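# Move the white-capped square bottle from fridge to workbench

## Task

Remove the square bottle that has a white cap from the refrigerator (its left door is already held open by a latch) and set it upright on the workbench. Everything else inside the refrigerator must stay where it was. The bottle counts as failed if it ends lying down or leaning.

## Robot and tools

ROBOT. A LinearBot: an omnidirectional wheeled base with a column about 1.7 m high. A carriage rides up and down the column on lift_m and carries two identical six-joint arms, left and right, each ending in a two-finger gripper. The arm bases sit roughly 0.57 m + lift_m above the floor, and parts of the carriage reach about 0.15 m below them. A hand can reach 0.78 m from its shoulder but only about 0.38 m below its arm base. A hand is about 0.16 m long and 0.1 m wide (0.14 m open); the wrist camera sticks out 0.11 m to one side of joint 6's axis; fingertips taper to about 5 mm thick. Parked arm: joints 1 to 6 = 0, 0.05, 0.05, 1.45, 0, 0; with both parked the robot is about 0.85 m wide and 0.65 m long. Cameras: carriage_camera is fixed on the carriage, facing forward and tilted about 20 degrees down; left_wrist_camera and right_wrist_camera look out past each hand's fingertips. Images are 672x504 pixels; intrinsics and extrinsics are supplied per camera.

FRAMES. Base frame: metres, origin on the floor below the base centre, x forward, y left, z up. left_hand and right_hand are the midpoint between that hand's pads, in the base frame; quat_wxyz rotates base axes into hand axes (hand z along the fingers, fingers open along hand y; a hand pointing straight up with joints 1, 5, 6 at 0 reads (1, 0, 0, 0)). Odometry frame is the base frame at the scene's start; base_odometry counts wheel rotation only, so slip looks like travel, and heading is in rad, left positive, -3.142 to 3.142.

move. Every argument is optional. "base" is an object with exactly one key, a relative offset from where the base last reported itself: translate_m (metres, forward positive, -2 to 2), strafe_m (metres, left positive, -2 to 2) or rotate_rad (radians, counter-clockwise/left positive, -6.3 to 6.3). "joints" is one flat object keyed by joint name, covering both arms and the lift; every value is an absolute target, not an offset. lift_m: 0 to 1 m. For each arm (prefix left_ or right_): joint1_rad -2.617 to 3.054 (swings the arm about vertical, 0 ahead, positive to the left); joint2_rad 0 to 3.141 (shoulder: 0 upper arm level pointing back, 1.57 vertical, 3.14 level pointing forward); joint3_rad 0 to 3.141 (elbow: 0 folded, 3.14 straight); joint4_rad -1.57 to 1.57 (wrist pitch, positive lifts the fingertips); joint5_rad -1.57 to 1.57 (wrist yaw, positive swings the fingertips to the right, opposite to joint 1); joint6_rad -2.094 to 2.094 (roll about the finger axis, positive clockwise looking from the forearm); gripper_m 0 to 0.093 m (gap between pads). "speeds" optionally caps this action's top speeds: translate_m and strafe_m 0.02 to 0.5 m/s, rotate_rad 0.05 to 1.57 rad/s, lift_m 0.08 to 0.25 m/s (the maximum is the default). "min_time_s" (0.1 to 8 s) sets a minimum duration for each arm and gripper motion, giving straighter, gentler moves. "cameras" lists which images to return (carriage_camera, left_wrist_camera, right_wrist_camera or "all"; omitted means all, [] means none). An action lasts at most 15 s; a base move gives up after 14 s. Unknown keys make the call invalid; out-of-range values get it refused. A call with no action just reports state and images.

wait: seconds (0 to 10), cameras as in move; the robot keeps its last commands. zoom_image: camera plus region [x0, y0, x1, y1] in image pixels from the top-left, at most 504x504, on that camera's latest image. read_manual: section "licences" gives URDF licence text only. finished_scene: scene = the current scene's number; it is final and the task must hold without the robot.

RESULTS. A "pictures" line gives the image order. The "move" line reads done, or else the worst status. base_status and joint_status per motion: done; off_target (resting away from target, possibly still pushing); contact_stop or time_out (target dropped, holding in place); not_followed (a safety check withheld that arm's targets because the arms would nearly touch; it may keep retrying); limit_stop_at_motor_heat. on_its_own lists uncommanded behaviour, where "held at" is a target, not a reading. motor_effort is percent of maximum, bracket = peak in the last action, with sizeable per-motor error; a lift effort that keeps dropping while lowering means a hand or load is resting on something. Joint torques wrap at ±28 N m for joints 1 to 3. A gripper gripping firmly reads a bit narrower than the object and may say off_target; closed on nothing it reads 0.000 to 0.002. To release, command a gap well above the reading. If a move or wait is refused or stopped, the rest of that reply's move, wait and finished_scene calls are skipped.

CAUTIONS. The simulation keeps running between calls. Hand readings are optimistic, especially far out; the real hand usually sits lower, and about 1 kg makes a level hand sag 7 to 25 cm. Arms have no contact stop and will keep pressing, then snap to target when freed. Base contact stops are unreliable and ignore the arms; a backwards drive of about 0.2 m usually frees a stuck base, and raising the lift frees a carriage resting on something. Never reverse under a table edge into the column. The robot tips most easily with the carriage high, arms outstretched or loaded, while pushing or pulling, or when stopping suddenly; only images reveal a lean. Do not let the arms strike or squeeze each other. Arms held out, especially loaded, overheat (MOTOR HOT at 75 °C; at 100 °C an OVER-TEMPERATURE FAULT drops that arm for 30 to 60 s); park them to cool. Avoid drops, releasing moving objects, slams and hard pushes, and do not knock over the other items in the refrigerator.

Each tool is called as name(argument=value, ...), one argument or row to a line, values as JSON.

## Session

move(
  cameras=["carriage_camera"],
)

move(
  base={"rotate_rad": 1.5},
  joints={"lift_m": 0.5},
  cameras=["carriage_camera"],
)

move(
  base={"rotate_rad": 1.5},
  cameras=["carriage_camera"],
)

move(
  base={"rotate_rad": 1.5},
  cameras=["carriage_camera"],
)

Scene clock: 0.00 s.
Joint torques (N m): no reading
base_odometry: x=+0.000 y=+0.000 heading=+0.000
base_status: not commanded
joint_positions: lift_m=+0.300 left_joint1_rad=-0.007 left_joint2_rad=+0.050 left_joint3_rad=+0.032 left_joint4_rad=+1.420 left_joint5_rad=+0.044 left_joint6_rad=+0.030 left_gripper_m=+0.09396 right_joint1_rad=+0.008 right_joint2_rad=+0.053 right_joint3_rad=+0.060 right_joint4_rad=+1.485 right_joint5_rad=+0.002 right_joint6_rad=-0.014 right_gripper_m=+0.09396
joint_status: not commanded
motor_effort: lift_m=+24 drive_wheels=-1
left_hand: x=+0.2762 y=+0.2938 z=+1.2770 quat_wxyz=(+0.996, +0.024, +0.083, +0.010) (m; base frame)
right_hand: x=+0.2532 y=-0.3019 z=+1.2865 quat_wxyz=(+0.999, +0.001, +0.040, -0.003) (m; base frame)
pictures: carriage_camera
camera_calibration:
carriage_camera: T_world_to_cam=[[0.0454457, -0.998547, 0.0289474, -0.039313], [-0.353787, -0.0431872, -0.934329, 1.22887], [0.934221, 0.03222, -0.355235, 0.336645], [0, 0, 0, 1]] pos_world=[0.122044, 0.00296896, 1.2689]

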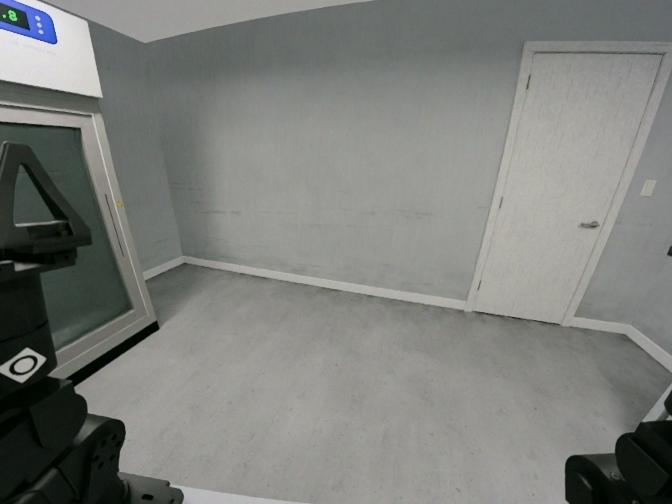

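Scene clock: 3.03 s.
Joint torques (N m): left_arm=[0.35 3.74 4.97 0.03 -0.07 0] | right_arm=[0.16 3.34 6.04 -0.3 -0.02 -0.15]
move: done
base_odometry: x=+0.000 y=+0.000 heading=+1.500
base_status: done
joint_positions: lift_m=+0.500 left_joint1_rad=-0.007 left_joint2_rad=+0.050 left_joint3_rad=+0.032 left_joint4_rad=+1.419 left_joint5_rad=+0.044 left_joint6_rad=+0.030 left_gripper_m=+0.09397 right_joint1_rad=+0.008 right_joint2_rad=+0.053 right_joint3_rad=+0.060 right_joint4_rad=+1.484 right_joint5_rad=+0.002 right_joint6_rad=-0.014 right_gripper_m=+0.09397
joint_status: all done
motor_effort: lift_m=+26(32) drive_wheels=+2(13)
left_hand: x=+0.2765 y=+0.2938 z=+1.4767 quat_wxyz=(+0.996, +0.024, +0.084, +0.010) (m; base frame)
right_hand: x=+0.2533 y=-0.3019 z=+1.4863 quat_wxyz=(+0.999, +0.001, +0.040, -0.003) (m; base frame)
pictures: carriage_camera
camera_calibration:
carriage_camera: T_world_to_cam=[[0.0454457, -0.998547, 0.0289474, -0.0450974], [-0.353787, -0.0431872, -0.934329, 1.41557], [0.934221, 0.03222, -0.355235, 0.407629], [0, 0, 0, 1]] pos_world=[0.122044, 0.00296896, 1.46872]

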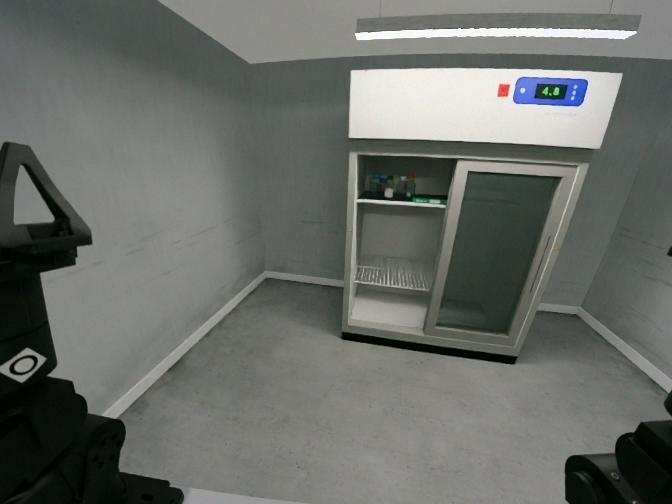

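Scene clock: 6.07 s.
Joint torques (N m): left_arm=[0.35 3.74 4.97 0.03 -0.06 0] | right_arm=[0.02 3.34 6.04 -0.3 -0.02 -0.16]
move: done
base_odometry: x=+0.000 y=+0.000 heading=+2.999
base_status: done
joint_positions: lift_m=+0.500 left_joint1_rad=-0.007 left_joint2_rad=+0.050 left_joint3_rad=+0.032 left_joint4_rad=+1.419 left_joint5_rad=+0.044 left_joint6_rad=+0.030 left_gripper_m=+0.09398 right_joint1_rad=+0.008 right_joint2_rad=+0.053 right_joint3_rad=+0.060 right_joint4_rad=+1.484 right_joint5_rad=+0.002 right_joint6_rad=-0.014 right_gripper_m=+0.09398
joint_status: not commanded
motor_effort: lift_m=+26(26) drive_wheels=+3(13)
left_hand: x=+0.2765 y=+0.2938 z=+1.4767 quat_wxyz=(+0.996, +0.024, +0.084, +0.010) (m; base frame)
right_hand: x=+0.2535 y=-0.3019 z=+1.4863 quat_wxyz=(+0.999, +0.001, +0.040, -0.003) (m; base frame)
pictures: carriage_camera
camera_calibration:
carriage_camera: T_world_to_cam=[[0.0454457, -0.998547, 0.0289474, -0.0450974], [-0.353787, -0.0431872, -0.934329, 1.41557], [0.934221, 0.03222, -0.355235, 0.407629], [0, 0, 0, 1]] pos_world=[0.122044, 0.00296896, 1.46872]

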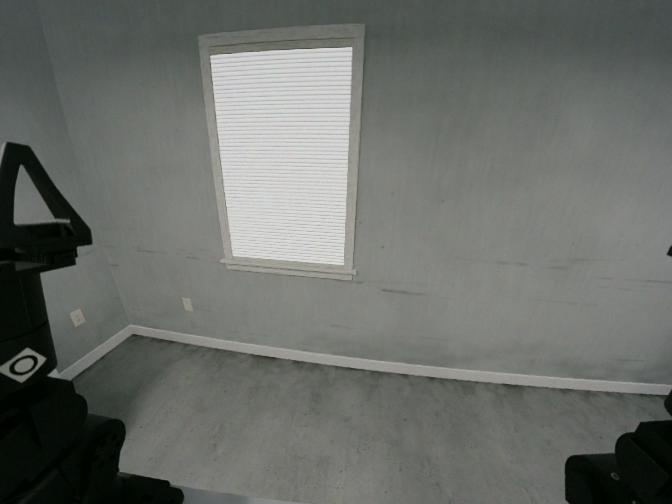

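Scene clock: 9.10 s.
Joint torques (N m): left_arm=[0.34 3.74 4.97 0.03 -0.06 0] | right_arm=[0.03 3.34 6.05 -0.29 -0.02 -0.16]
move: done
base_odometry: x=+0.000 y=+0.000 heading=-1.784
base_status: done
joint_positions: lift_m=+0.500 left_joint1_rad=-0.007 left_joint2_rad=+0.050 left_joint3_rad=+0.032 left_joint4_rad=+1.419 left_joint5_rad=+0.044 left_joint6_rad=+0.030 left_gripper_m=+0.09398 right_joint1_rad=+0.008 right_joint2_rad=+0.053 right_joint3_rad=+0.060 right_joint4_rad=+1.483 right_joint5_rad=+0.002 right_joint6_rad=-0.014 right_gripper_m=+0.09398
joint_status: not commanded
motor_effort: lift_m=+26(26) drive_wheels=+6(14)
left_hand: x=+0.2766 y=+0.2938 z=+1.4767 quat_wxyz=(+0.996, +0.024, +0.084, +0.010) (m; base frame)
right_hand: x=+0.2536 y=-0.3019 z=+1.4863 quat_wxyz=(+0.999, +0.001, +0.040, -0.003) (m; base frame)
pictures: carriage_camera
camera_calibration:
carriage_camera: T_world_to_cam=[[0.0454457, -0.998547, 0.0289474, -0.0450974], [-0.353787, -0.0431872, -0.934329, 1.41557], [0.934221, 0.03222, -0.355235, 0.407629], [0, 0, 0, 1]] pos_world=[0.122044, 0.00296896, 1.46872]

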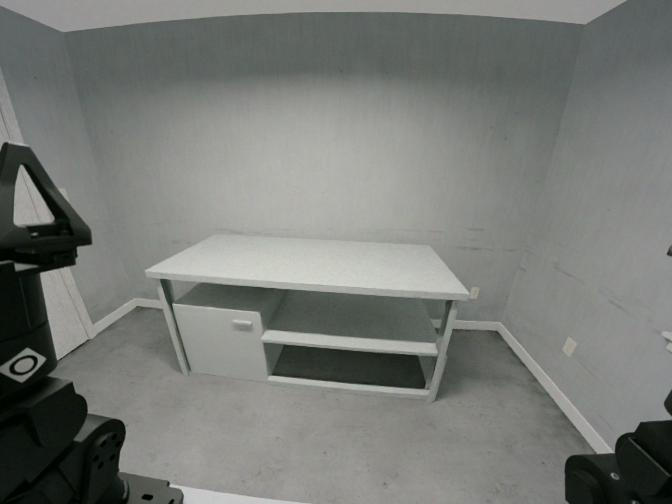

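move(
  base={"rotate_rad": 3.124},
  cameras=[],
)

move(
  base={"translate_m": 0.8},
  cameras=["carriage_camera"],
)

zoom_image(
  camera="carriage_camera",
  region=[240, 130, 440, 270],
)

Scene clock: 45.10 s.
Joint torques (N m): left_arm=[0.35 3.74 4.98 0.06 -0.07 0] | right_arm=[0.05 3.33 6.06 -0.26 -0.02 -0.16]
move: done
base_odometry: x=+0.000 y=+0.000 heading=+1.340
base_status: done
joint_positions: lift_m=+0.500 left_joint1_rad=-0.007 left_joint2_rad=+0.050 left_joint3_rad=+0.032 left_joint4_rad=+1.417 left_joint5_rad=+0.044 left_joint6_rad=+0.030 left_gripper_m=+0.09400 right_joint1_rad=+0.008 right_joint2_rad=+0.053 right_joint3_rad=+0.060 right_joint4_rad=+1.481 right_joint5_rad=+0.002 right_joint6_rad=-0.014 right_gripper_m=+0.09400
joint_status: not commanded
motor_effort: lift_m=+26(26) drive_wheels=+7(14)
left_hand: x=+0.2770 y=+0.2938 z=+1.4766 quat_wxyz=(+0.996, +0.024, +0.085, +0.010) (m; base frame)
right_hand: x=+0.2543 y=-0.3019 z=+1.4863 quat_wxyz=(+0.999, +0.001, +0.042, -0.003) (m; base frame)
pictures: none
No camera images: "cameras" was empty.

Scene clock: 48.97 s.
Joint torques (N m): left_arm=[0.32 3.7 4.92 0.08 -0.07 0] | right_arm=[0.05 3.36 6.08 -0.27 -0.02 -0.16]
move: done
base_odometry: x=+0.182 y=+0.779 heading=+1.340
base_status: done
joint_positions: lift_m=+0.500 left_joint1_rad=-0.007 left_joint2_rad=+0.050 left_joint3_rad=+0.032 left_joint4_rad=+1.416 left_joint5_rad=+0.044 left_joint6_rad=+0.030 left_gripper_m=+0.09400 right_joint1_rad=+0.008 right_joint2_rad=+0.053 right_joint3_rad=+0.060 right_joint4_rad=+1.482 right_joint5_rad=+0.002 right_joint6_rad=-0.014 right_gripper_m=+0.09400
joint_status: not commanded
motor_effort: lift_m=+26(26) drive_wheels=-5(21)
left_hand: x=+0.2773 y=+0.2938 z=+1.4766 quat_wxyz=(+0.996, +0.024, +0.086, +0.010) (m; base frame)
right_hand: x=+0.2540 y=-0.3019 z=+1.4863 quat_wxyz=(+0.999, +0.001, +0.041, -0.003) (m; base frame)
pictures: carriage_camera
camera_calibration:
carriage_camera: T_world_to_cam=[[0.0454457, -0.998547, 0.0289474, -0.0450974], [-0.353787, -0.0431872, -0.934329, 1.41557], [0.934221, 0.03222, -0.355235, 0.407629], [0, 0, 0, 1]] pos_world=[0.122044, 0.00296896, 1.46872]

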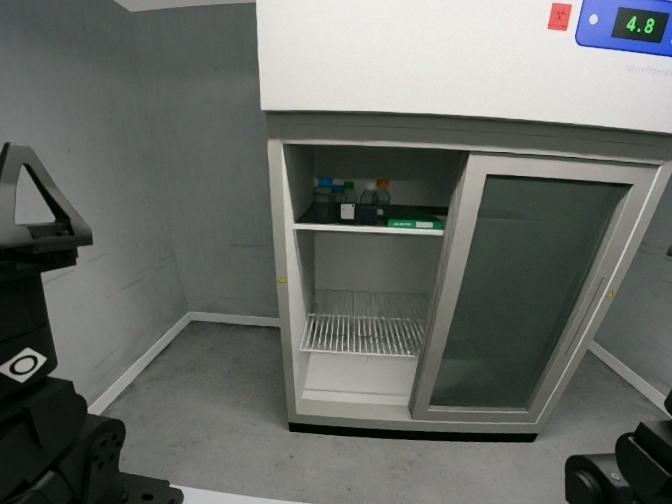

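Scaled by 2.520 from the camera's 672x504 image, which has a finer 960x720 frame.

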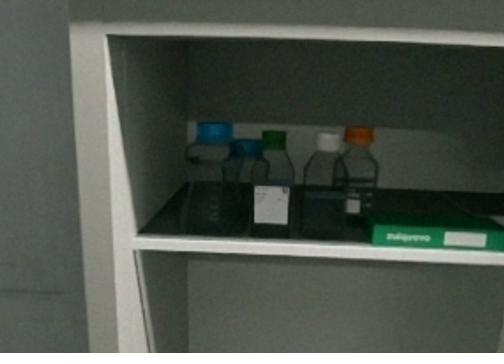

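move(
  base={"strafe_m": -0.42},
  cameras=[],
)

move(
  base={"translate_m": 0.4},
  joints={"lift_m": 0.53, "left_joint1_rad": 0.015, "left_joint2_rad": 0.382, "left_joint3_rad": 0.513, "left_joint4_rad": -0.131, "left_joint5_rad": 0.0, "left_joint6_rad": 0.0, "left_gripper_m": 0.072},
  speeds={"translate_m": 0.25},
  min_time_s=2.0,
  cameras=["carriage_camera", "left_wrist_camera"],
)

zoom_image(
  camera="carriage_camera",
  region=[130, 170, 290, 280],
)

Scene clock: 80.17 s.
Joint torques (N m): left_arm=[0.28 3.74 5 0.08 -0.07 0] | right_arm=[0.02 3.33 6.04 -0.27 -0.03 -0.16]
move: done
base_odometry: x=+0.591 y=+0.683 heading=+1.341
base_status: done
joint_positions: lift_m=+0.500 left_joint1_rad=-0.007 left_joint2_rad=+0.050 left_joint3_rad=+0.032 left_joint4_rad=+1.416 left_joint5_rad=+0.044 left_joint6_rad=+0.030 left_gripper_m=+0.09400 right_joint1_rad=+0.009 right_joint2_rad=+0.053 right_joint3_rad=+0.060 right_joint4_rad=+1.482 right_joint5_rad=+0.002 right_joint6_rad=-0.014 right_gripper_m=+0.09400
joint_status: not commanded
motor_effort: lift_m=+26(26) drive_wheels=-2(12)
left_hand: x=+0.2772 y=+0.2938 z=+1.4766 quat_wxyz=(+0.996, +0.024, +0.085, +0.010) (m; base frame)
right_hand: x=+0.2540 y=-0.3019 z=+1.4863 quat_wxyz=(+0.999, +0.001, +0.041, -0.003) (m; base frame)
pictures: none
No camera images: "cameras" was empty.

Scene clock: 83.13 s.
Joint torques (N m): left_arm=[0.85 1.84 8.55 2.18 -0.13 -0.12] | right_arm=[0.02 3.28 6.08 -0.28 -0.02 -0.16]
move: done
base_odometry: x=+0.683 y=+1.073 heading=+1.340
base_status: done
joint_positions: lift_m=+0.530 left_joint1_rad=+0.009 left_joint2_rad=+0.376 left_joint3_rad=+0.481 left_joint4_rad=-0.123 left_joint5_rad=+0.009 left_joint6_rad=+0.012 left_gripper_m=+0.07213 right_joint1_rad=+0.009 right_joint2_rad=+0.053 right_joint3_rad=+0.060 right_joint4_rad=+1.482 right_joint5_rad=+0.002 right_joint6_rad=-0.014 right_gripper_m=+0.09400
joint_status: all done
motor_effort: lift_m=+26(32) drive_wheels=+4(12)
left_hand: x=+0.4904 y=+0.3025 z=+1.3737 quat_wxyz=(+0.701, +0.004, +0.713, +0.004) (m; base frame)
right_hand: x=+0.2538 y=-0.3019 z=+1.5163 quat_wxyz=(+0.999, +0.001, +0.041, -0.003) (m; base frame)
pictures: carriage_camera, left_wrist_camera
camera_calibration:
carriage_camera: T_world_to_cam=[[0.0454457, -0.998547, 0.0289474, -0.0459652], [-0.353787, -0.0431872, -0.934329, 1.44358], [0.934221, 0.03222, -0.355235, 0.418279], [0, 0, 0, 1]] pos_world=[0.122044, 0.00296896, 1.4987]
left_wrist_camera: T_world_to_cam=[[0.00578991, -0.999771, 0.0205947, 0.270081], [-0.620433, -0.0197432, -0.784011, 1.3866], [0.784238, -0.00823825, -0.620405, 0.59341], [0, 0, 0, 1]] pos_world=[0.393354, 0.302283, 1.4497]

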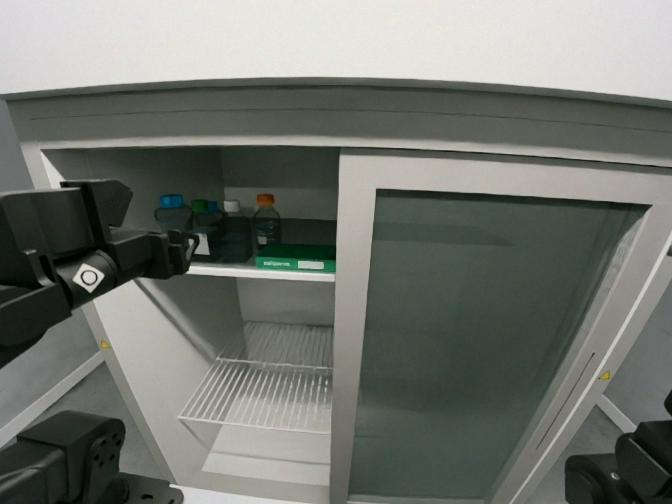

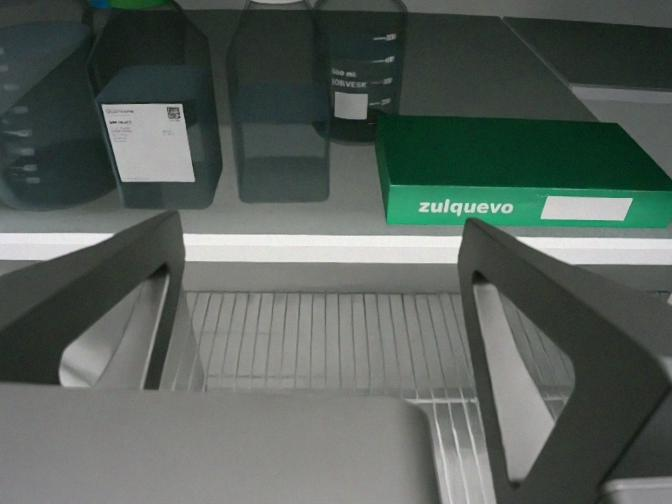

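Scaled by 3.150 from the camera's 672x504 image, which has a finer 960x720 frame.

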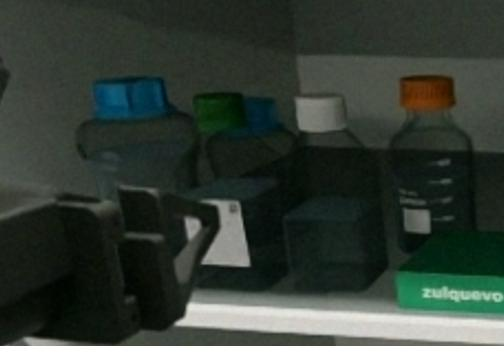

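move(
  joints={"left_joint1_rad": 0.222, "left_joint2_rad": 1.2107, "left_joint3_rad": 0.7683, "left_joint4_rad": 0.4424, "left_joint5_rad": 0.225, "left_joint6_rad": 0.0},
  min_time_s=2.0,
  cameras=["left_wrist_camera"],
)

move(
  joints={"lift_m": 0.54, "left_joint1_rad": 0.142, "left_joint2_rad": 1.498, "left_joint3_rad": 0.9896, "left_joint4_rad": 0.5084, "left_joint5_rad": 0.14, "left_joint6_rad": 0.0},
  min_time_s=1.5,
  cameras=["carriage_camera", "left_wrist_camera"],
)

Scene clock: 138.13 s.
Joint torques (N m): left_arm=[0.85 -4.1 8.8 2.4 0.08 -0.11] | right_arm=[0.01 3.33 6.06 -0.28 -0.02 -0.16]
move: done
base_odometry: x=+0.683 y=+1.073 heading=+1.340
base_status: not commanded
joint_positions: lift_m=+0.530 left_joint1_rad=+0.216 left_joint2_rad=+1.203 left_joint3_rad=+0.737 left_joint4_rad=+0.429 left_joint5_rad=+0.215 left_joint6_rad=+0.011 left_gripper_m=+0.07213 right_joint1_rad=+0.009 right_joint2_rad=+0.053 right_joint3_rad=+0.060 right_joint4_rad=+1.482 right_joint5_rad=+0.002 right_joint6_rad=-0.014 right_gripper_m=+0.09400
joint_status: all done
motor_effort: lift_m=+26(26) drive_wheels=+2(8)
left_hand: x=+0.6438 y=+0.3545 z=+1.3764 quat_wxyz=(+0.694, +0.001, +0.720, +0.002) (m; base frame)
right_hand: x=+0.2538 y=-0.3019 z=+1.5163 quat_wxyz=(+0.999, +0.001, +0.041, -0.003) (m; base frame)
pictures: left_wrist_camera
camera_calibration:
left_wrist_camera: T_world_to_cam=[[0.00747692, -0.999562, 0.0286293, 0.308862], [-0.635168, -0.02686, -0.771907, 1.48035], [0.772338, -0.0124129, -0.63509, 0.504606], [0, 0, 0, 1]] pos_world=[0.548236, 0.354753, 1.45432]

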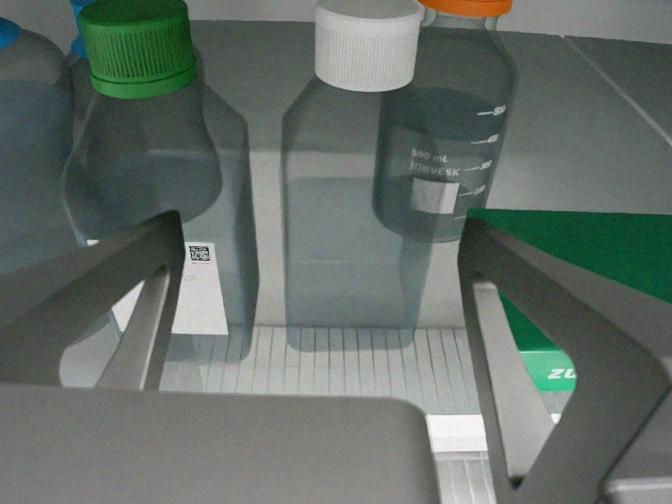

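Scene clock: 139.93 s.
Joint torques (N m): left_arm=[-0.2 -6.49 8.7 2.42 -0.1 -0.11] | right_arm=[0.01 3.34 6.04 -0.28 -0.02 -0.16]
move: done
base_odometry: x=+0.683 y=+1.073 heading=+1.340
base_status: not commanded
joint_positions: lift_m=+0.540 left_joint1_rad=+0.148 left_joint2_rad=+1.488 left_joint3_rad=+0.958 left_joint4_rad=+0.496 left_joint5_rad=+0.150 left_joint6_rad=+0.011 left_gripper_m=+0.07213 right_joint1_rad=+0.009 right_joint2_rad=+0.053 right_joint3_rad=+0.060 right_joint4_rad=+1.482 right_joint5_rad=+0.002 right_joint6_rad=-0.014 right_gripper_m=+0.09400
joint_status: all done
motor_effort: lift_m=+25(31) drive_wheels=+4(7)
left_hand: x=+0.7151 y=+0.3475 z=+1.3885 quat_wxyz=(+0.695, +0.003, +0.719, +0.001) (m; base frame)
right_hand: x=+0.2538 y=-0.3019 z=+1.5263 quat_wxyz=(+0.999, +0.001, +0.041, -0.003) (m; base frame)
pictures: carriage_camera, left_wrist_camera
camera_calibration:
carriage_camera: T_world_to_cam=[[0.0454457, -0.998547, 0.0289474, -0.0462563], [-0.353787, -0.0431872, -0.934329, 1.45298], [0.934221, 0.03222, -0.355235, 0.421851], [0, 0, 0, 1]] pos_world=[0.122044, 0.00296896, 1.50876]
left_wrist_camera: T_world_to_cam=[[0.00392379, -0.999661, 0.0257546, 0.307579], [-0.632968, -0.0224215, -0.773853, 1.53433], [0.774168, -0.0132654, -0.632841, 0.453049], [0, 0, 0, 1]] pos_world=[0.619241, 0.347886, 1.46614]

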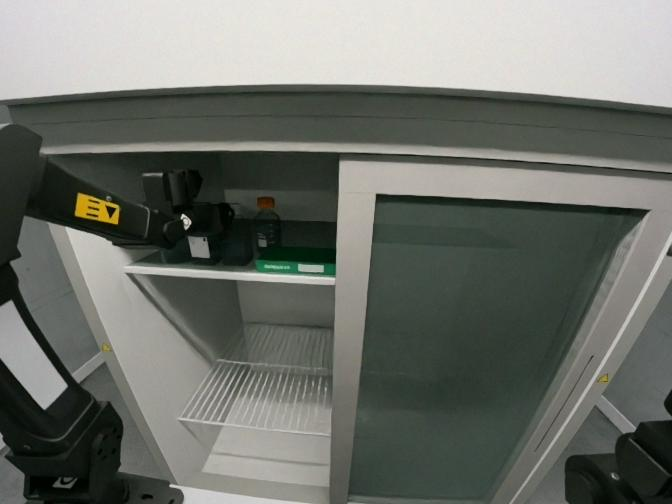

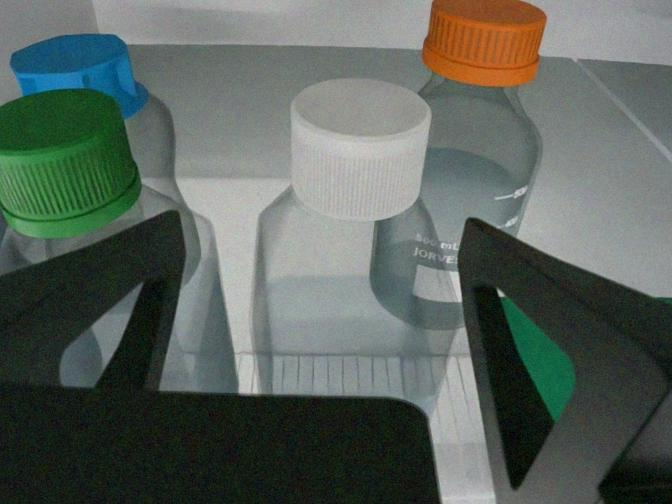

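move(
  joints={"lift_m": 0.532, "left_joint1_rad": 0.098, "left_joint5_rad": 0.094},
  min_time_s=0.6,
  cameras=[],
)

move(
  joints={"lift_m": 0.529, "left_joint1_rad": 0.080, "left_joint2_rad": 1.7436, "left_joint3_rad": 1.2483, "left_joint4_rad": 0.4953, "left_joint5_rad": 0.076, "left_joint6_rad": 0.0},
  min_time_s=1.8,
  cameras=["left_wrist_camera"],
)

Scene clock: 188.77 s.
Joint torques (N m): left_arm=[-0.09 -6.86 8.32 2.35 -0.11 -0.11] | right_arm=[-0.01 3.34 6.04 -0.29 -0.02 -0.16]
move: done
base_odometry: x=+0.683 y=+1.073 heading=+1.340
base_status: not commanded
joint_positions: lift_m=+0.532 left_joint1_rad=+0.102 left_joint2_rad=+1.493 left_joint3_rad=+0.964 left_joint4_rad=+0.503 left_joint5_rad=+0.105 left_joint6_rad=+0.011 left_gripper_m=+0.07213 right_joint1_rad=+0.009 right_joint2_rad=+0.053 right_joint3_rad=+0.060 right_joint4_rad=+1.482 right_joint5_rad=+0.002 right_joint6_rad=-0.014 right_gripper_m=+0.09400
joint_status: all done
motor_effort: lift_m=+21(23) drive_wheels=-4(6)
left_hand: x=+0.7184 y=+0.3335 z=+1.3832 quat_wxyz=(+0.698, +0.004, +0.716, +0.002) (m; base frame)
right_hand: x=+0.2538 y=-0.3019 z=+1.5189 quat_wxyz=(+0.999, +0.001, +0.041, -0.003) (m; base frame)
pictures: none
No camera images: "cameras" was empty.

Scene clock: 190.87 s.
Joint torques (N m): left_arm=[-0.23 -8.66 8.73 2.18 -0.13 -0.12] | right_arm=[0.01 3.34 6.05 -0.28 -0.02 -0.16]
move: done
base_odometry: x=+0.683 y=+1.073 heading=+1.340
base_status: not commanded
joint_positions: lift_m=+0.529 left_joint1_rad=+0.086 left_joint2_rad=+1.731 left_joint3_rad=+1.217 left_joint4_rad=+0.504 left_joint5_rad=+0.085 left_joint6_rad=+0.011 left_gripper_m=+0.07213 right_joint1_rad=+0.009 right_joint2_rad=+0.053 right_joint3_rad=+0.060 right_joint4_rad=+1.482 right_joint5_rad=+0.002 right_joint6_rad=-0.014 right_gripper_m=+0.09400
joint_status: all done
motor_effort: lift_m=+21(23) drive_wheels=-2(7)
left_hand: x=+0.7823 y=+0.3343 z=+1.3850 quat_wxyz=(+0.703, +0.003, +0.711, +0.004) (m; base frame)
right_hand: x=+0.2538 y=-0.3019 z=+1.5159 quat_wxyz=(+0.999, +0.001, +0.041, -0.003) (m; base frame)
pictures: left_wrist_camera
camera_calibration:
left_wrist_camera: T_world_to_cam=[[0.00603728, -0.999745, 0.0217471, 0.298137], [-0.614997, -0.0208604, -0.788253, 1.57923], [0.788506, -0.00861549, -0.614966, 0.361027], [0, 0, 0, 1]] pos_world=[0.684747, 0.334115, 1.46037]

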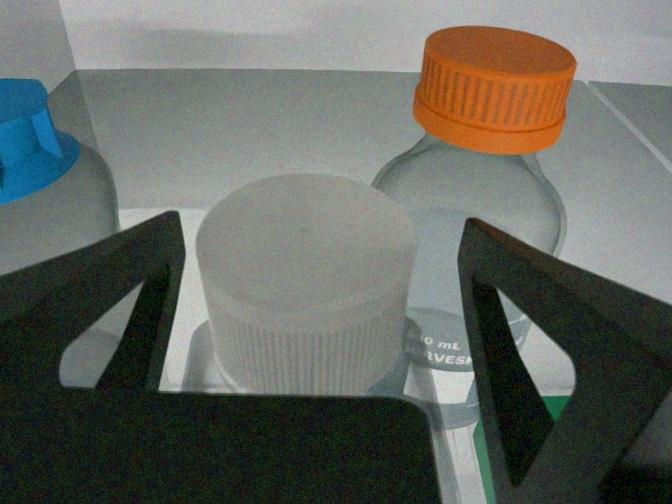

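move(
  joints={"lift_m": 0.525, "left_joint1_rad": 0.102, "left_joint5_rad": 0.103},
  speeds={"lift_m": 0.08},
  cameras=[],
)

move(
  joints={"left_gripper_m": 0.054},
  min_time_s=1.0,
  cameras=["left_wrist_camera"],
)

Scene clock: 213.80 s.
Joint torques (N m): left_arm=[0.76 -8.98 8.31 2.24 0.07 -0.11] | right_arm=[0.01 3.37 6.05 -0.28 -0.02 -0.16]
move: done
base_odometry: x=+0.683 y=+1.073 heading=+1.340
base_status: not commanded
joint_positions: lift_m=+0.525 left_joint1_rad=+0.097 left_joint2_rad=+1.735 left_joint3_rad=+1.221 left_joint4_rad=+0.500 left_joint5_rad=+0.093 left_joint6_rad=+0.011 left_gripper_m=+0.07213 right_joint1_rad=+0.009 right_joint2_rad=+0.053 right_joint3_rad=+0.060 right_joint4_rad=+1.483 right_joint5_rad=+0.002 right_joint6_rad=-0.014 right_gripper_m=+0.09400
joint_status: all done
motor_effort: lift_m=+21(22) drive_wheels=-7(7)
left_hand: x=+0.7830 y=+0.3394 z=+1.3799 quat_wxyz=(+0.702, +0.002, +0.712, +0.005) (m; base frame)
right_hand: x=+0.2536 y=-0.3019 z=+1.5119 quat_wxyz=(+0.999, +0.001, +0.040, -0.003) (m; base frame)
pictures: none
No camera images: "cameras" was empty.

Scene clock: 215.10 s.
Joint torques (N m): left_arm=[0.77 -9.07 8.43 2.22 0.06 -0.11] | right_arm=[0.01 3.34 6.05 -0.29 -0.02 -0.16]
move: done
base_odometry: x=+0.683 y=+1.073 heading=+1.340
base_status: not commanded
joint_positions: lift_m=+0.525 left_joint1_rad=+0.097 left_joint2_rad=+1.735 left_joint3_rad=+1.221 left_joint4_rad=+0.500 left_joint5_rad=+0.094 left_joint6_rad=+0.011 left_gripper_m=+0.05414 right_joint1_rad=+0.009 right_joint2_rad=+0.053 right_joint3_rad=+0.060 right_joint4_rad=+1.483 right_joint5_rad=+0.002 right_joint6_rad=-0.014 right_gripper_m=+0.09400
joint_status: all done
motor_effort: lift_m=+21(21) drive_wheels=-2(8)
left_hand: x=+0.7830 y=+0.3392 z=+1.3799 quat_wxyz=(+0.702, +0.002, +0.712, +0.004) (m; base frame)
right_hand: x=+0.2536 y=-0.3019 z=+1.5119 quat_wxyz=(+0.999, +0.001, +0.040, -0.003) (m; base frame)
pictures: left_wrist_camera
camera_calibration:
left_wrist_camera: T_world_to_cam=[[0.00879614, -0.999707, 0.022557, 0.299836], [-0.61792, -0.0231696, -0.7859, 1.5756], [0.786192, -0.00702553, -0.617942, 0.362788], [0, 0, 0, 1]] pos_world=[0.685739, 0.338803, 1.45569]

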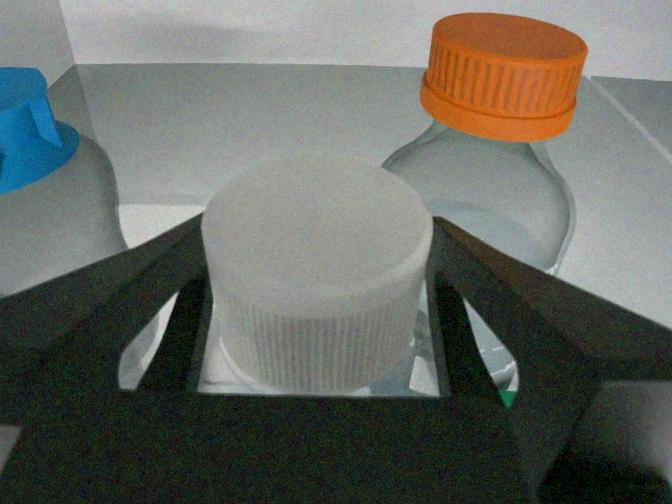

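move(
  joints={"lift_m": 0.521},
  speeds={"lift_m": 0.08},
  cameras=[],
)

move(
  joints={"left_gripper_m": 0.044},
  min_time_s=1.5,
  cameras=[],
)

move(
  joints={"left_gripper_m": 0.036},
  min_time_s=0.8,
  cameras=["left_wrist_camera", "carriage_camera"],
)

Scene clock: 226.27 s.
Joint torques (N m): left_arm=[0.77 -9.1 8.14 2.15 0.05 -0.11] | right_arm=[-0.01 3.34 6.06 -0.29 -0.02 -0.16]
move: done
base_odometry: x=+0.683 y=+1.073 heading=+1.340
base_status: not commanded
joint_positions: lift_m=+0.521 left_joint1_rad=+0.097 left_joint2_rad=+1.735 left_joint3_rad=+1.224 left_joint4_rad=+0.507 left_joint5_rad=+0.095 left_joint6_rad=+0.010 left_gripper_m=+0.05414 right_joint1_rad=+0.009 right_joint2_rad=+0.053 right_joint3_rad=+0.060 right_joint4_rad=+1.484 right_joint5_rad=+0.002 right_joint6_rad=-0.014 right_gripper_m=+0.09400
joint_status: all done
motor_effort: lift_m=+21(21) drive_wheels=+3(5)
left_hand: x=+0.7832 y=+0.3390 z=+1.3788 quat_wxyz=(+0.705, +0.003, +0.709, +0.004) (m; base frame)
right_hand: x=+0.2535 y=-0.3019 z=+1.5079 quat_wxyz=(+0.999, +0.001, +0.040, -0.003) (m; base frame)
pictures: none
No camera images: "cameras" was empty.

Scene clock: 228.07 s.
Joint torques (N m): left_arm=[0.77 -9.05 7.79 1.94 0.02 0.04] | right_arm=[0.01 3.34 6.04 -0.29 -0.02 -0.15]
move: done
base_odometry: x=+0.683 y=+1.073 heading=+1.340
base_status: not commanded
joint_positions: lift_m=+0.521 left_joint1_rad=+0.097 left_joint2_rad=+1.735 left_joint3_rad=+1.230 left_joint4_rad=+0.523 left_joint5_rad=+0.098 left_joint6_rad=-0.004 left_gripper_m=+0.04419 right_joint1_rad=+0.009 right_joint2_rad=+0.053 right_joint3_rad=+0.060 right_joint4_rad=+1.484 right_joint5_rad=+0.002 right_joint6_rad=-0.014 right_gripper_m=+0.09400
joint_status: all done
motor_effort: lift_m=+21(21) drive_wheels=+3(6)
left_hand: x=+0.7836 y=+0.3386 z=+1.3858 quat_wxyz=(+0.713, -0.001, +0.701, -0.001) (m; base frame)
right_hand: x=+0.2535 y=-0.3019 z=+1.5079 quat_wxyz=(+0.999, +0.001, +0.040, -0.003) (m; base frame)
pictures: none
No camera images: "cameras" was empty.

Scene clock: 229.17 s.
Joint torques (N m): left_arm=[0.79 -9.05 7.76 1.9 0.01 0.06] | right_arm=[0.02 3.33 6.05 -0.29 -0.02 -0.16]
move: off_target
base_odometry: x=+0.683 y=+1.073 heading=+1.340
base_status: not commanded
joint_positions: lift_m=+0.521 left_joint1_rad=+0.097 left_joint2_rad=+1.735 left_joint3_rad=+1.230 left_joint4_rad=+0.526 left_joint5_rad=+0.099 left_joint6_rad=-0.006 left_gripper_m=+0.04222 right_joint1_rad=+0.009 right_joint2_rad=+0.053 right_joint3_rad=+0.060 right_joint4_rad=+1.484 right_joint5_rad=+0.002 right_joint6_rad=-0.014 right_gripper_m=+0.09400
joint_status: left_gripper_m off_target (ended at +0.04224, target +0.03600)
motor_effort: lift_m=+21(21) drive_wheels=+0(6)
left_hand: x=+0.7836 y=+0.3384 z=+1.3864 quat_wxyz=(+0.714, -0.001, +0.700, -0.002) (m; base frame)
right_hand: x=+0.2535 y=-0.3019 z=+1.5079 quat_wxyz=(+0.999, +0.001, +0.040, -0.003) (m; base frame)
pictures: carriage_camera, left_wrist_camera
camera_calibration:
carriage_camera: T_world_to_cam=[[0.0454457, -0.998547, 0.0289474, -0.0457224], [-0.353787, -0.0431872, -0.934329, 1.43575], [0.934221, 0.03222, -0.355235, 0.415299], [0, 0, 0, 1]] pos_world=[0.122044, 0.00296896, 1.49031]
left_wrist_camera: T_world_to_cam=[[0.00279347, -0.999355, 0.035804, 0.285105], [-0.590841, -0.0305357, -0.80621, 1.59043], [0.806783, -0.0189023, -0.590545, 0.316253], [0, 0, 0, 1]] pos_world=[0.683746, 0.339464, 1.45877]

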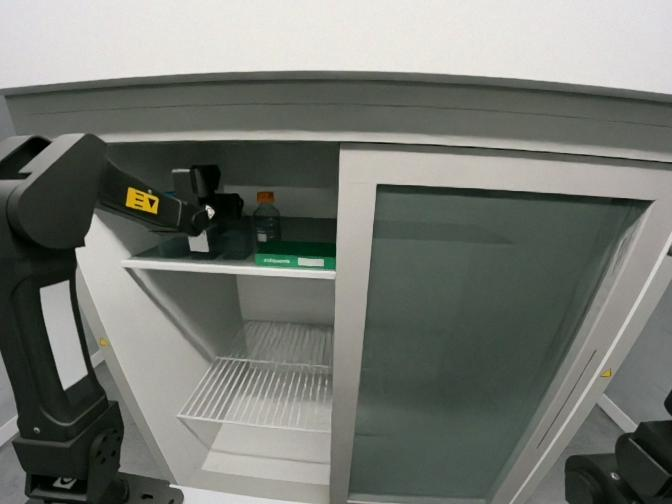

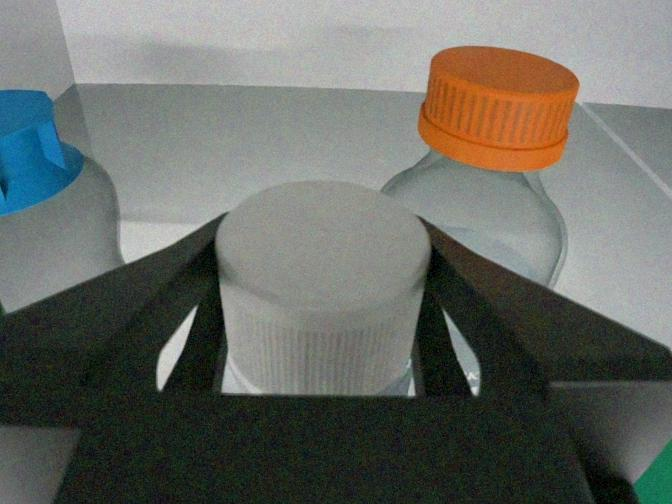

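move(
  joints={"lift_m": 0.555, "left_joint4_rad": 0.6},
  speeds={"lift_m": 0.08},
  min_time_s=0.6,
  cameras=["carriage_camera", "left_wrist_camera"],
)

zoom_image(
  camera="carriage_camera",
  region=[130, 140, 330, 290],
)

Scene clock: 241.80 s.
Joint torques (N m): left_arm=[0.76 -11.47 7.71 3.43 0.01 0.06] | right_arm=[0.02 3.38 6.06 -0.29 -0.02 -0.16]
move: off_target
base_odometry: x=+0.683 y=+1.073 heading=+1.340
base_status: not commanded
joint_positions: lift_m=+0.555 left_joint1_rad=+0.097 left_joint2_rad=+1.761 left_joint3_rad=+1.230 left_joint4_rad=+0.501 left_joint5_rad=+0.099 left_joint6_rad=-0.006 left_gripper_m=+0.04168 right_joint1_rad=+0.009 right_joint2_rad=+0.053 right_joint3_rad=+0.060 right_joint4_rad=+1.484 right_joint5_rad=+0.002 right_joint6_rad=-0.014 right_gripper_m=+0.09400
joint_status: left_joint4_rad off_target (ended at +0.500, target +0.600); the others done
motor_effort: lift_m=+26(30) drive_wheels=+2(6)
left_hand: x=+0.7884 y=+0.3388 z=+1.3997 quat_wxyz=(+0.696, -0.002, +0.718, -0.004) (m; base frame)
right_hand: x=+0.2535 y=-0.3019 z=+1.5412 quat_wxyz=(+0.999, +0.001, +0.040, -0.003) (m; base frame)
pictures: carriage_camera, left_wrist_camera
camera_calibration:
carriage_camera: T_world_to_cam=[[0.0454457, -0.998547, 0.0289474, -0.0466866], [-0.353787, -0.0431872, -0.934329, 1.46687], [0.934221, 0.03222, -0.355235, 0.427131], [0, 0, 0, 1]] pos_world=[0.122044, 0.00296896, 1.52362]
left_wrist_camera: T_world_to_cam=[[0.00435584, -0.999166, 0.0405889, 0.27703], [-0.631083, -0.0342322, -0.774959, 1.59325], [0.775703, -0.0222394, -0.630707, 0.402041], [0, 0, 0, 1]] pos_world=[0.692406, 0.340281, 1.47703]

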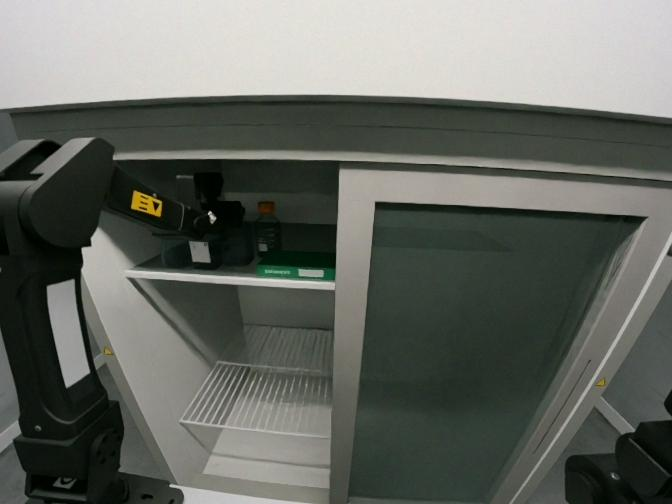

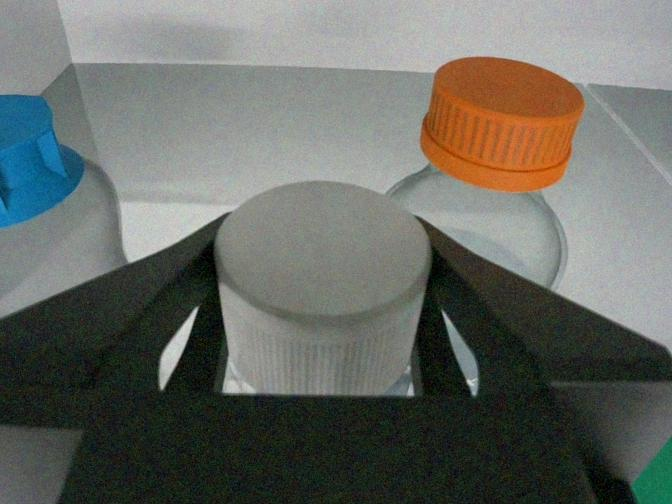

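Scaled by 2.520 from the camera's 672x504 image, which has a finer 960x720 frame.

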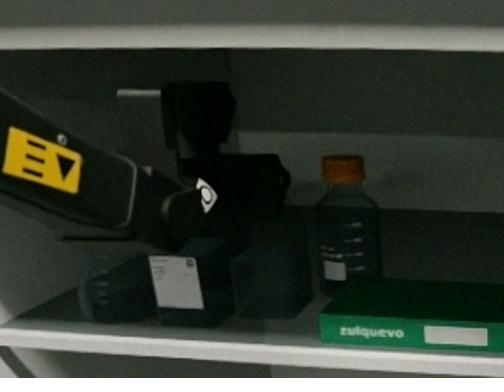

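move(
  joints={"lift_m": 0.566},
  speeds={"lift_m": 0.08},
  cameras=["carriage_camera"],
)

zoom_image(
  camera="carriage_camera",
  region=[130, 140, 330, 290],
)

Scene clock: 251.40 s.
Joint torques (N m): left_arm=[0.77 -11.89 7.73 3.32 0.01 0.05] | right_arm=[0.02 3.34 6.06 -0.28 -0.02 -0.16]
move: done
base_odometry: x=+0.683 y=+1.073 heading=+1.340
base_status: not commanded
joint_positions: lift_m=+0.566 left_joint1_rad=+0.097 left_joint2_rad=+1.766 left_joint3_rad=+1.230 left_joint4_rad=+0.510 left_joint5_rad=+0.099 left_joint6_rad=-0.006 left_gripper_m=+0.04167 right_joint1_rad=+0.009 right_joint2_rad=+0.053 right_joint3_rad=+0.060 right_joint4_rad=+1.484 right_joint5_rad=+0.002 right_joint6_rad=-0.014 right_gripper_m=+0.09400
joint_status: all done
motor_effort: lift_m=+26(32) drive_wheels=+4(7)
left_hand: x=+0.7894 y=+0.3389 z=+1.4104 quat_wxyz=(+0.698, -0.002, +0.716, -0.004) (m; base frame)
right_hand: x=+0.2535 y=-0.3019 z=+1.5523 quat_wxyz=(+0.999, +0.001, +0.040, -0.003) (m; base frame)
pictures: carriage_camera
camera_calibration:
carriage_camera: T_world_to_cam=[[0.0454457, -0.998547, 0.0289474, -0.0470061], [-0.353787, -0.0431872, -0.934329, 1.47718], [0.934221, 0.03222, -0.355235, 0.431052], [0, 0, 0, 1]] pos_world=[0.122044, 0.00296896, 1.53466]

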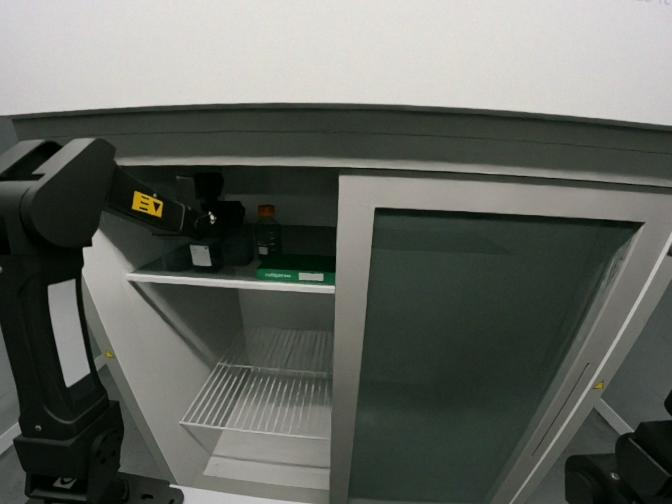

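Scaled by 2.520 from the camera's 672x504 image, which has a finer 960x720 frame.

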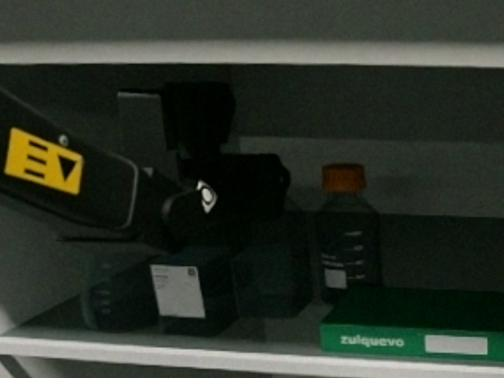

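move(
  base={"translate_m": -0.12},
  joints={"lift_m": 0.563},
  speeds={"translate_m": 0.1, "lift_m": 0.08},
  cameras=["carriage_camera"],
)

move(
  base={"translate_m": -0.36},
  speeds={"translate_m": 0.25},
  cameras=["carriage_camera"],
)

Scene clock: 274.57 s.
Joint torques (N m): left_arm=[0.76 -12.21 7.73 3.34 0 0.05] | right_arm=[0.01 3.33 6.05 -0.29 -0.02 -0.16]
move: done
base_odometry: x=+0.655 y=+0.956 heading=+1.341
base_status: done
joint_positions: lift_m=+0.563 left_joint1_rad=+0.097 left_joint2_rad=+1.769 left_joint3_rad=+1.230 left_joint4_rad=+0.508 left_joint5_rad=+0.099 left_joint6_rad=-0.006 left_gripper_m=+0.04160 right_joint1_rad=+0.009 right_joint2_rad=+0.053 right_joint3_rad=+0.060 right_joint4_rad=+1.483 right_joint5_rad=+0.002 right_joint6_rad=-0.014 right_gripper_m=+0.09400
joint_status: all done
motor_effort: lift_m=+21(22) drive_wheels=-2(11)
left_hand: x=+0.7898 y=+0.3390 z=+1.4063 quat_wxyz=(+0.696, -0.002, +0.718, -0.004) (m; base frame)
right_hand: x=+0.2536 y=-0.3019 z=+1.5499 quat_wxyz=(+0.999, +0.001, +0.040, -0.003) (m; base frame)
pictures: carriage_camera
camera_calibration:
carriage_camera: T_world_to_cam=[[0.0454457, -0.998547, 0.0289474, -0.0469368], [-0.353787, -0.0431872, -0.934329, 1.47494], [0.934221, 0.03222, -0.355235, 0.430202], [0, 0, 0, 1]] pos_world=[0.122044, 0.00296896, 1.53226]

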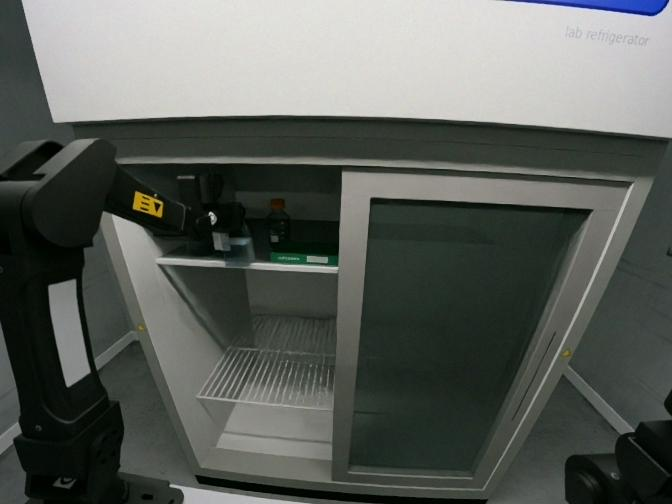

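Scene clock: 277.30 s.
Joint torques (N m): left_arm=[0.76 -12.31 7.71 3.3 0.01 0.06] | right_arm=[0.02 3.34 6.05 -0.29 -0.02 -0.16]
move: done
base_odometry: x=+0.573 y=+0.605 heading=+1.340
base_status: done
joint_positions: lift_m=+0.563 left_joint1_rad=+0.097 left_joint2_rad=+1.769 left_joint3_rad=+1.230 left_joint4_rad=+0.508 left_joint5_rad=+0.099 left_joint6_rad=-0.006 left_gripper_m=+0.04160 right_joint1_rad=+0.009 right_joint2_rad=+0.053 right_joint3_rad=+0.060 right_joint4_rad=+1.484 right_joint5_rad=+0.002 right_joint6_rad=-0.014 right_gripper_m=+0.09400
joint_status: not commanded
motor_effort: lift_m=+21(21) drive_wheels=-1(13)
left_hand: x=+0.7898 y=+0.3390 z=+1.4062 quat_wxyz=(+0.696, -0.002, +0.718, -0.004) (m; base frame)
right_hand: x=+0.2534 y=-0.3019 z=+1.5499 quat_wxyz=(+0.999, +0.001, +0.040, -0.003) (m; base frame)
pictures: carriage_camera
camera_calibration:
carriage_camera: T_world_to_cam=[[0.0454457, -0.998547, 0.0289474, -0.0469368], [-0.353787, -0.0431872, -0.934329, 1.47494], [0.934221, 0.03222, -0.355235, 0.430202], [0, 0, 0, 1]] pos_world=[0.122044, 0.00296896, 1.53226]

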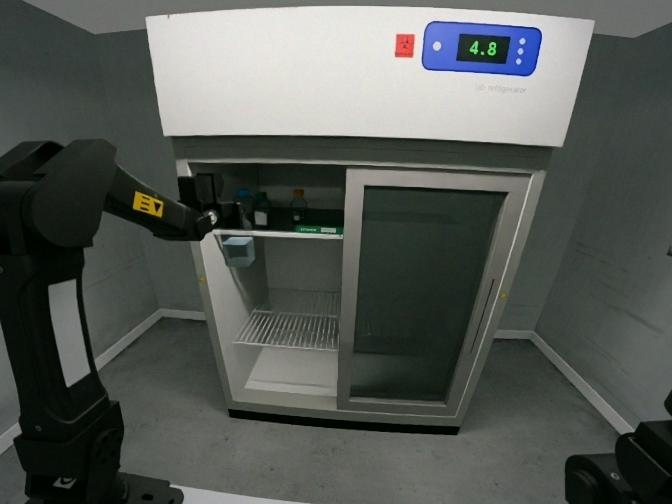

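move(
  base={"rotate_rad": 3.1206},
  joints={"lift_m": 0.33, "left_joint1_rad": 0.1, "left_joint2_rad": 0.9346, "left_joint3_rad": 0.5914, "left_joint4_rad": 0.50, "left_joint5_rad": 0.099},
  speeds={"rotate_rad": 0.6},
  min_time_s=3,
  cameras=["carriage_camera", "left_wrist_camera"],
)

Scene clock: 320.23 s.
Joint torques (N m): left_arm=[0.23 -5.64 7.04 3.26 -0.03 0.06] | right_arm=[0.02 3.34 6.04 -0.3 -0.02 -0.16]
move: off_target
base_odometry: x=+0.573 y=+0.605 heading=-1.822
base_status: done
joint_positions: lift_m=+0.330 left_joint1_rad=+0.101 left_joint2_rad=+0.969 left_joint3_rad=+0.584 left_joint4_rad=+0.414 left_joint5_rad=+0.099 left_joint6_rad=-0.006 left_gripper_m=+0.04159 right_joint1_rad=+0.009 right_joint2_rad=+0.053 right_joint3_rad=+0.060 right_joint4_rad=+1.484 right_joint5_rad=+0.002 right_joint6_rad=-0.014 right_gripper_m=+0.09401
joint_status: left_joint4_rad off_target (ended at +0.414, target +0.500); the others done
motor_effort: lift_m=+22(23) drive_wheels=+4(12)
left_hand: x=+0.5978 y=+0.3216 z=+1.1841 quat_wxyz=(+0.717, -0.002, +0.697, +0.000) (m; base frame)
right_hand: x=+0.2534 y=-0.3019 z=+1.3168 quat_wxyz=(+0.999, +0.001, +0.040, -0.003) (m; base frame)
pictures: carriage_camera, left_wrist_camera
camera_calibration:
carriage_camera: T_world_to_cam=[[0.0454457, -0.998547, 0.0289474, -0.0401896], [-0.353787, -0.0431872, -0.934329, 1.25717], [0.934221, 0.03222, -0.355235, 0.347402], [0, 0, 0, 1]] pos_world=[0.122044, 0.00296896, 1.29918]
left_wrist_camera: T_world_to_cam=[[0.00594234, -0.999368, 0.0350365, 0.275104], [-0.584289, -0.0319039, -0.810918, 1.31915], [0.811524, -0.0156527, -0.584109, 0.334847], [0, 0, 0, 1]] pos_world=[0.497393, 0.322258, 1.25567]

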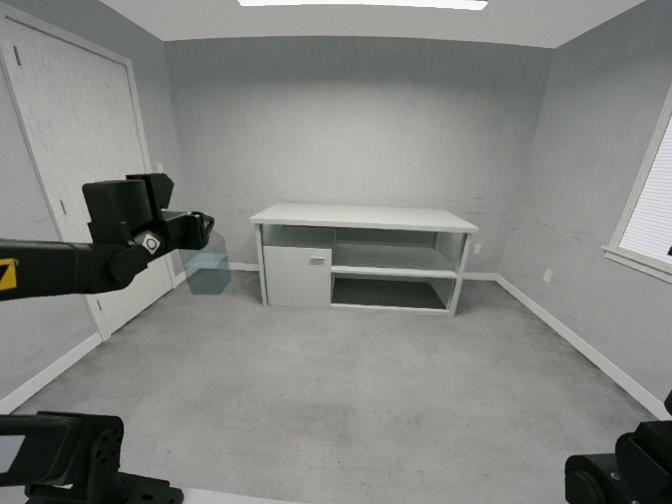

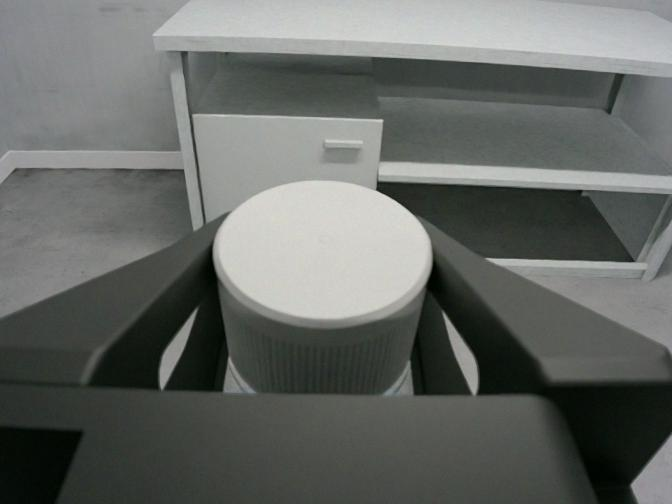

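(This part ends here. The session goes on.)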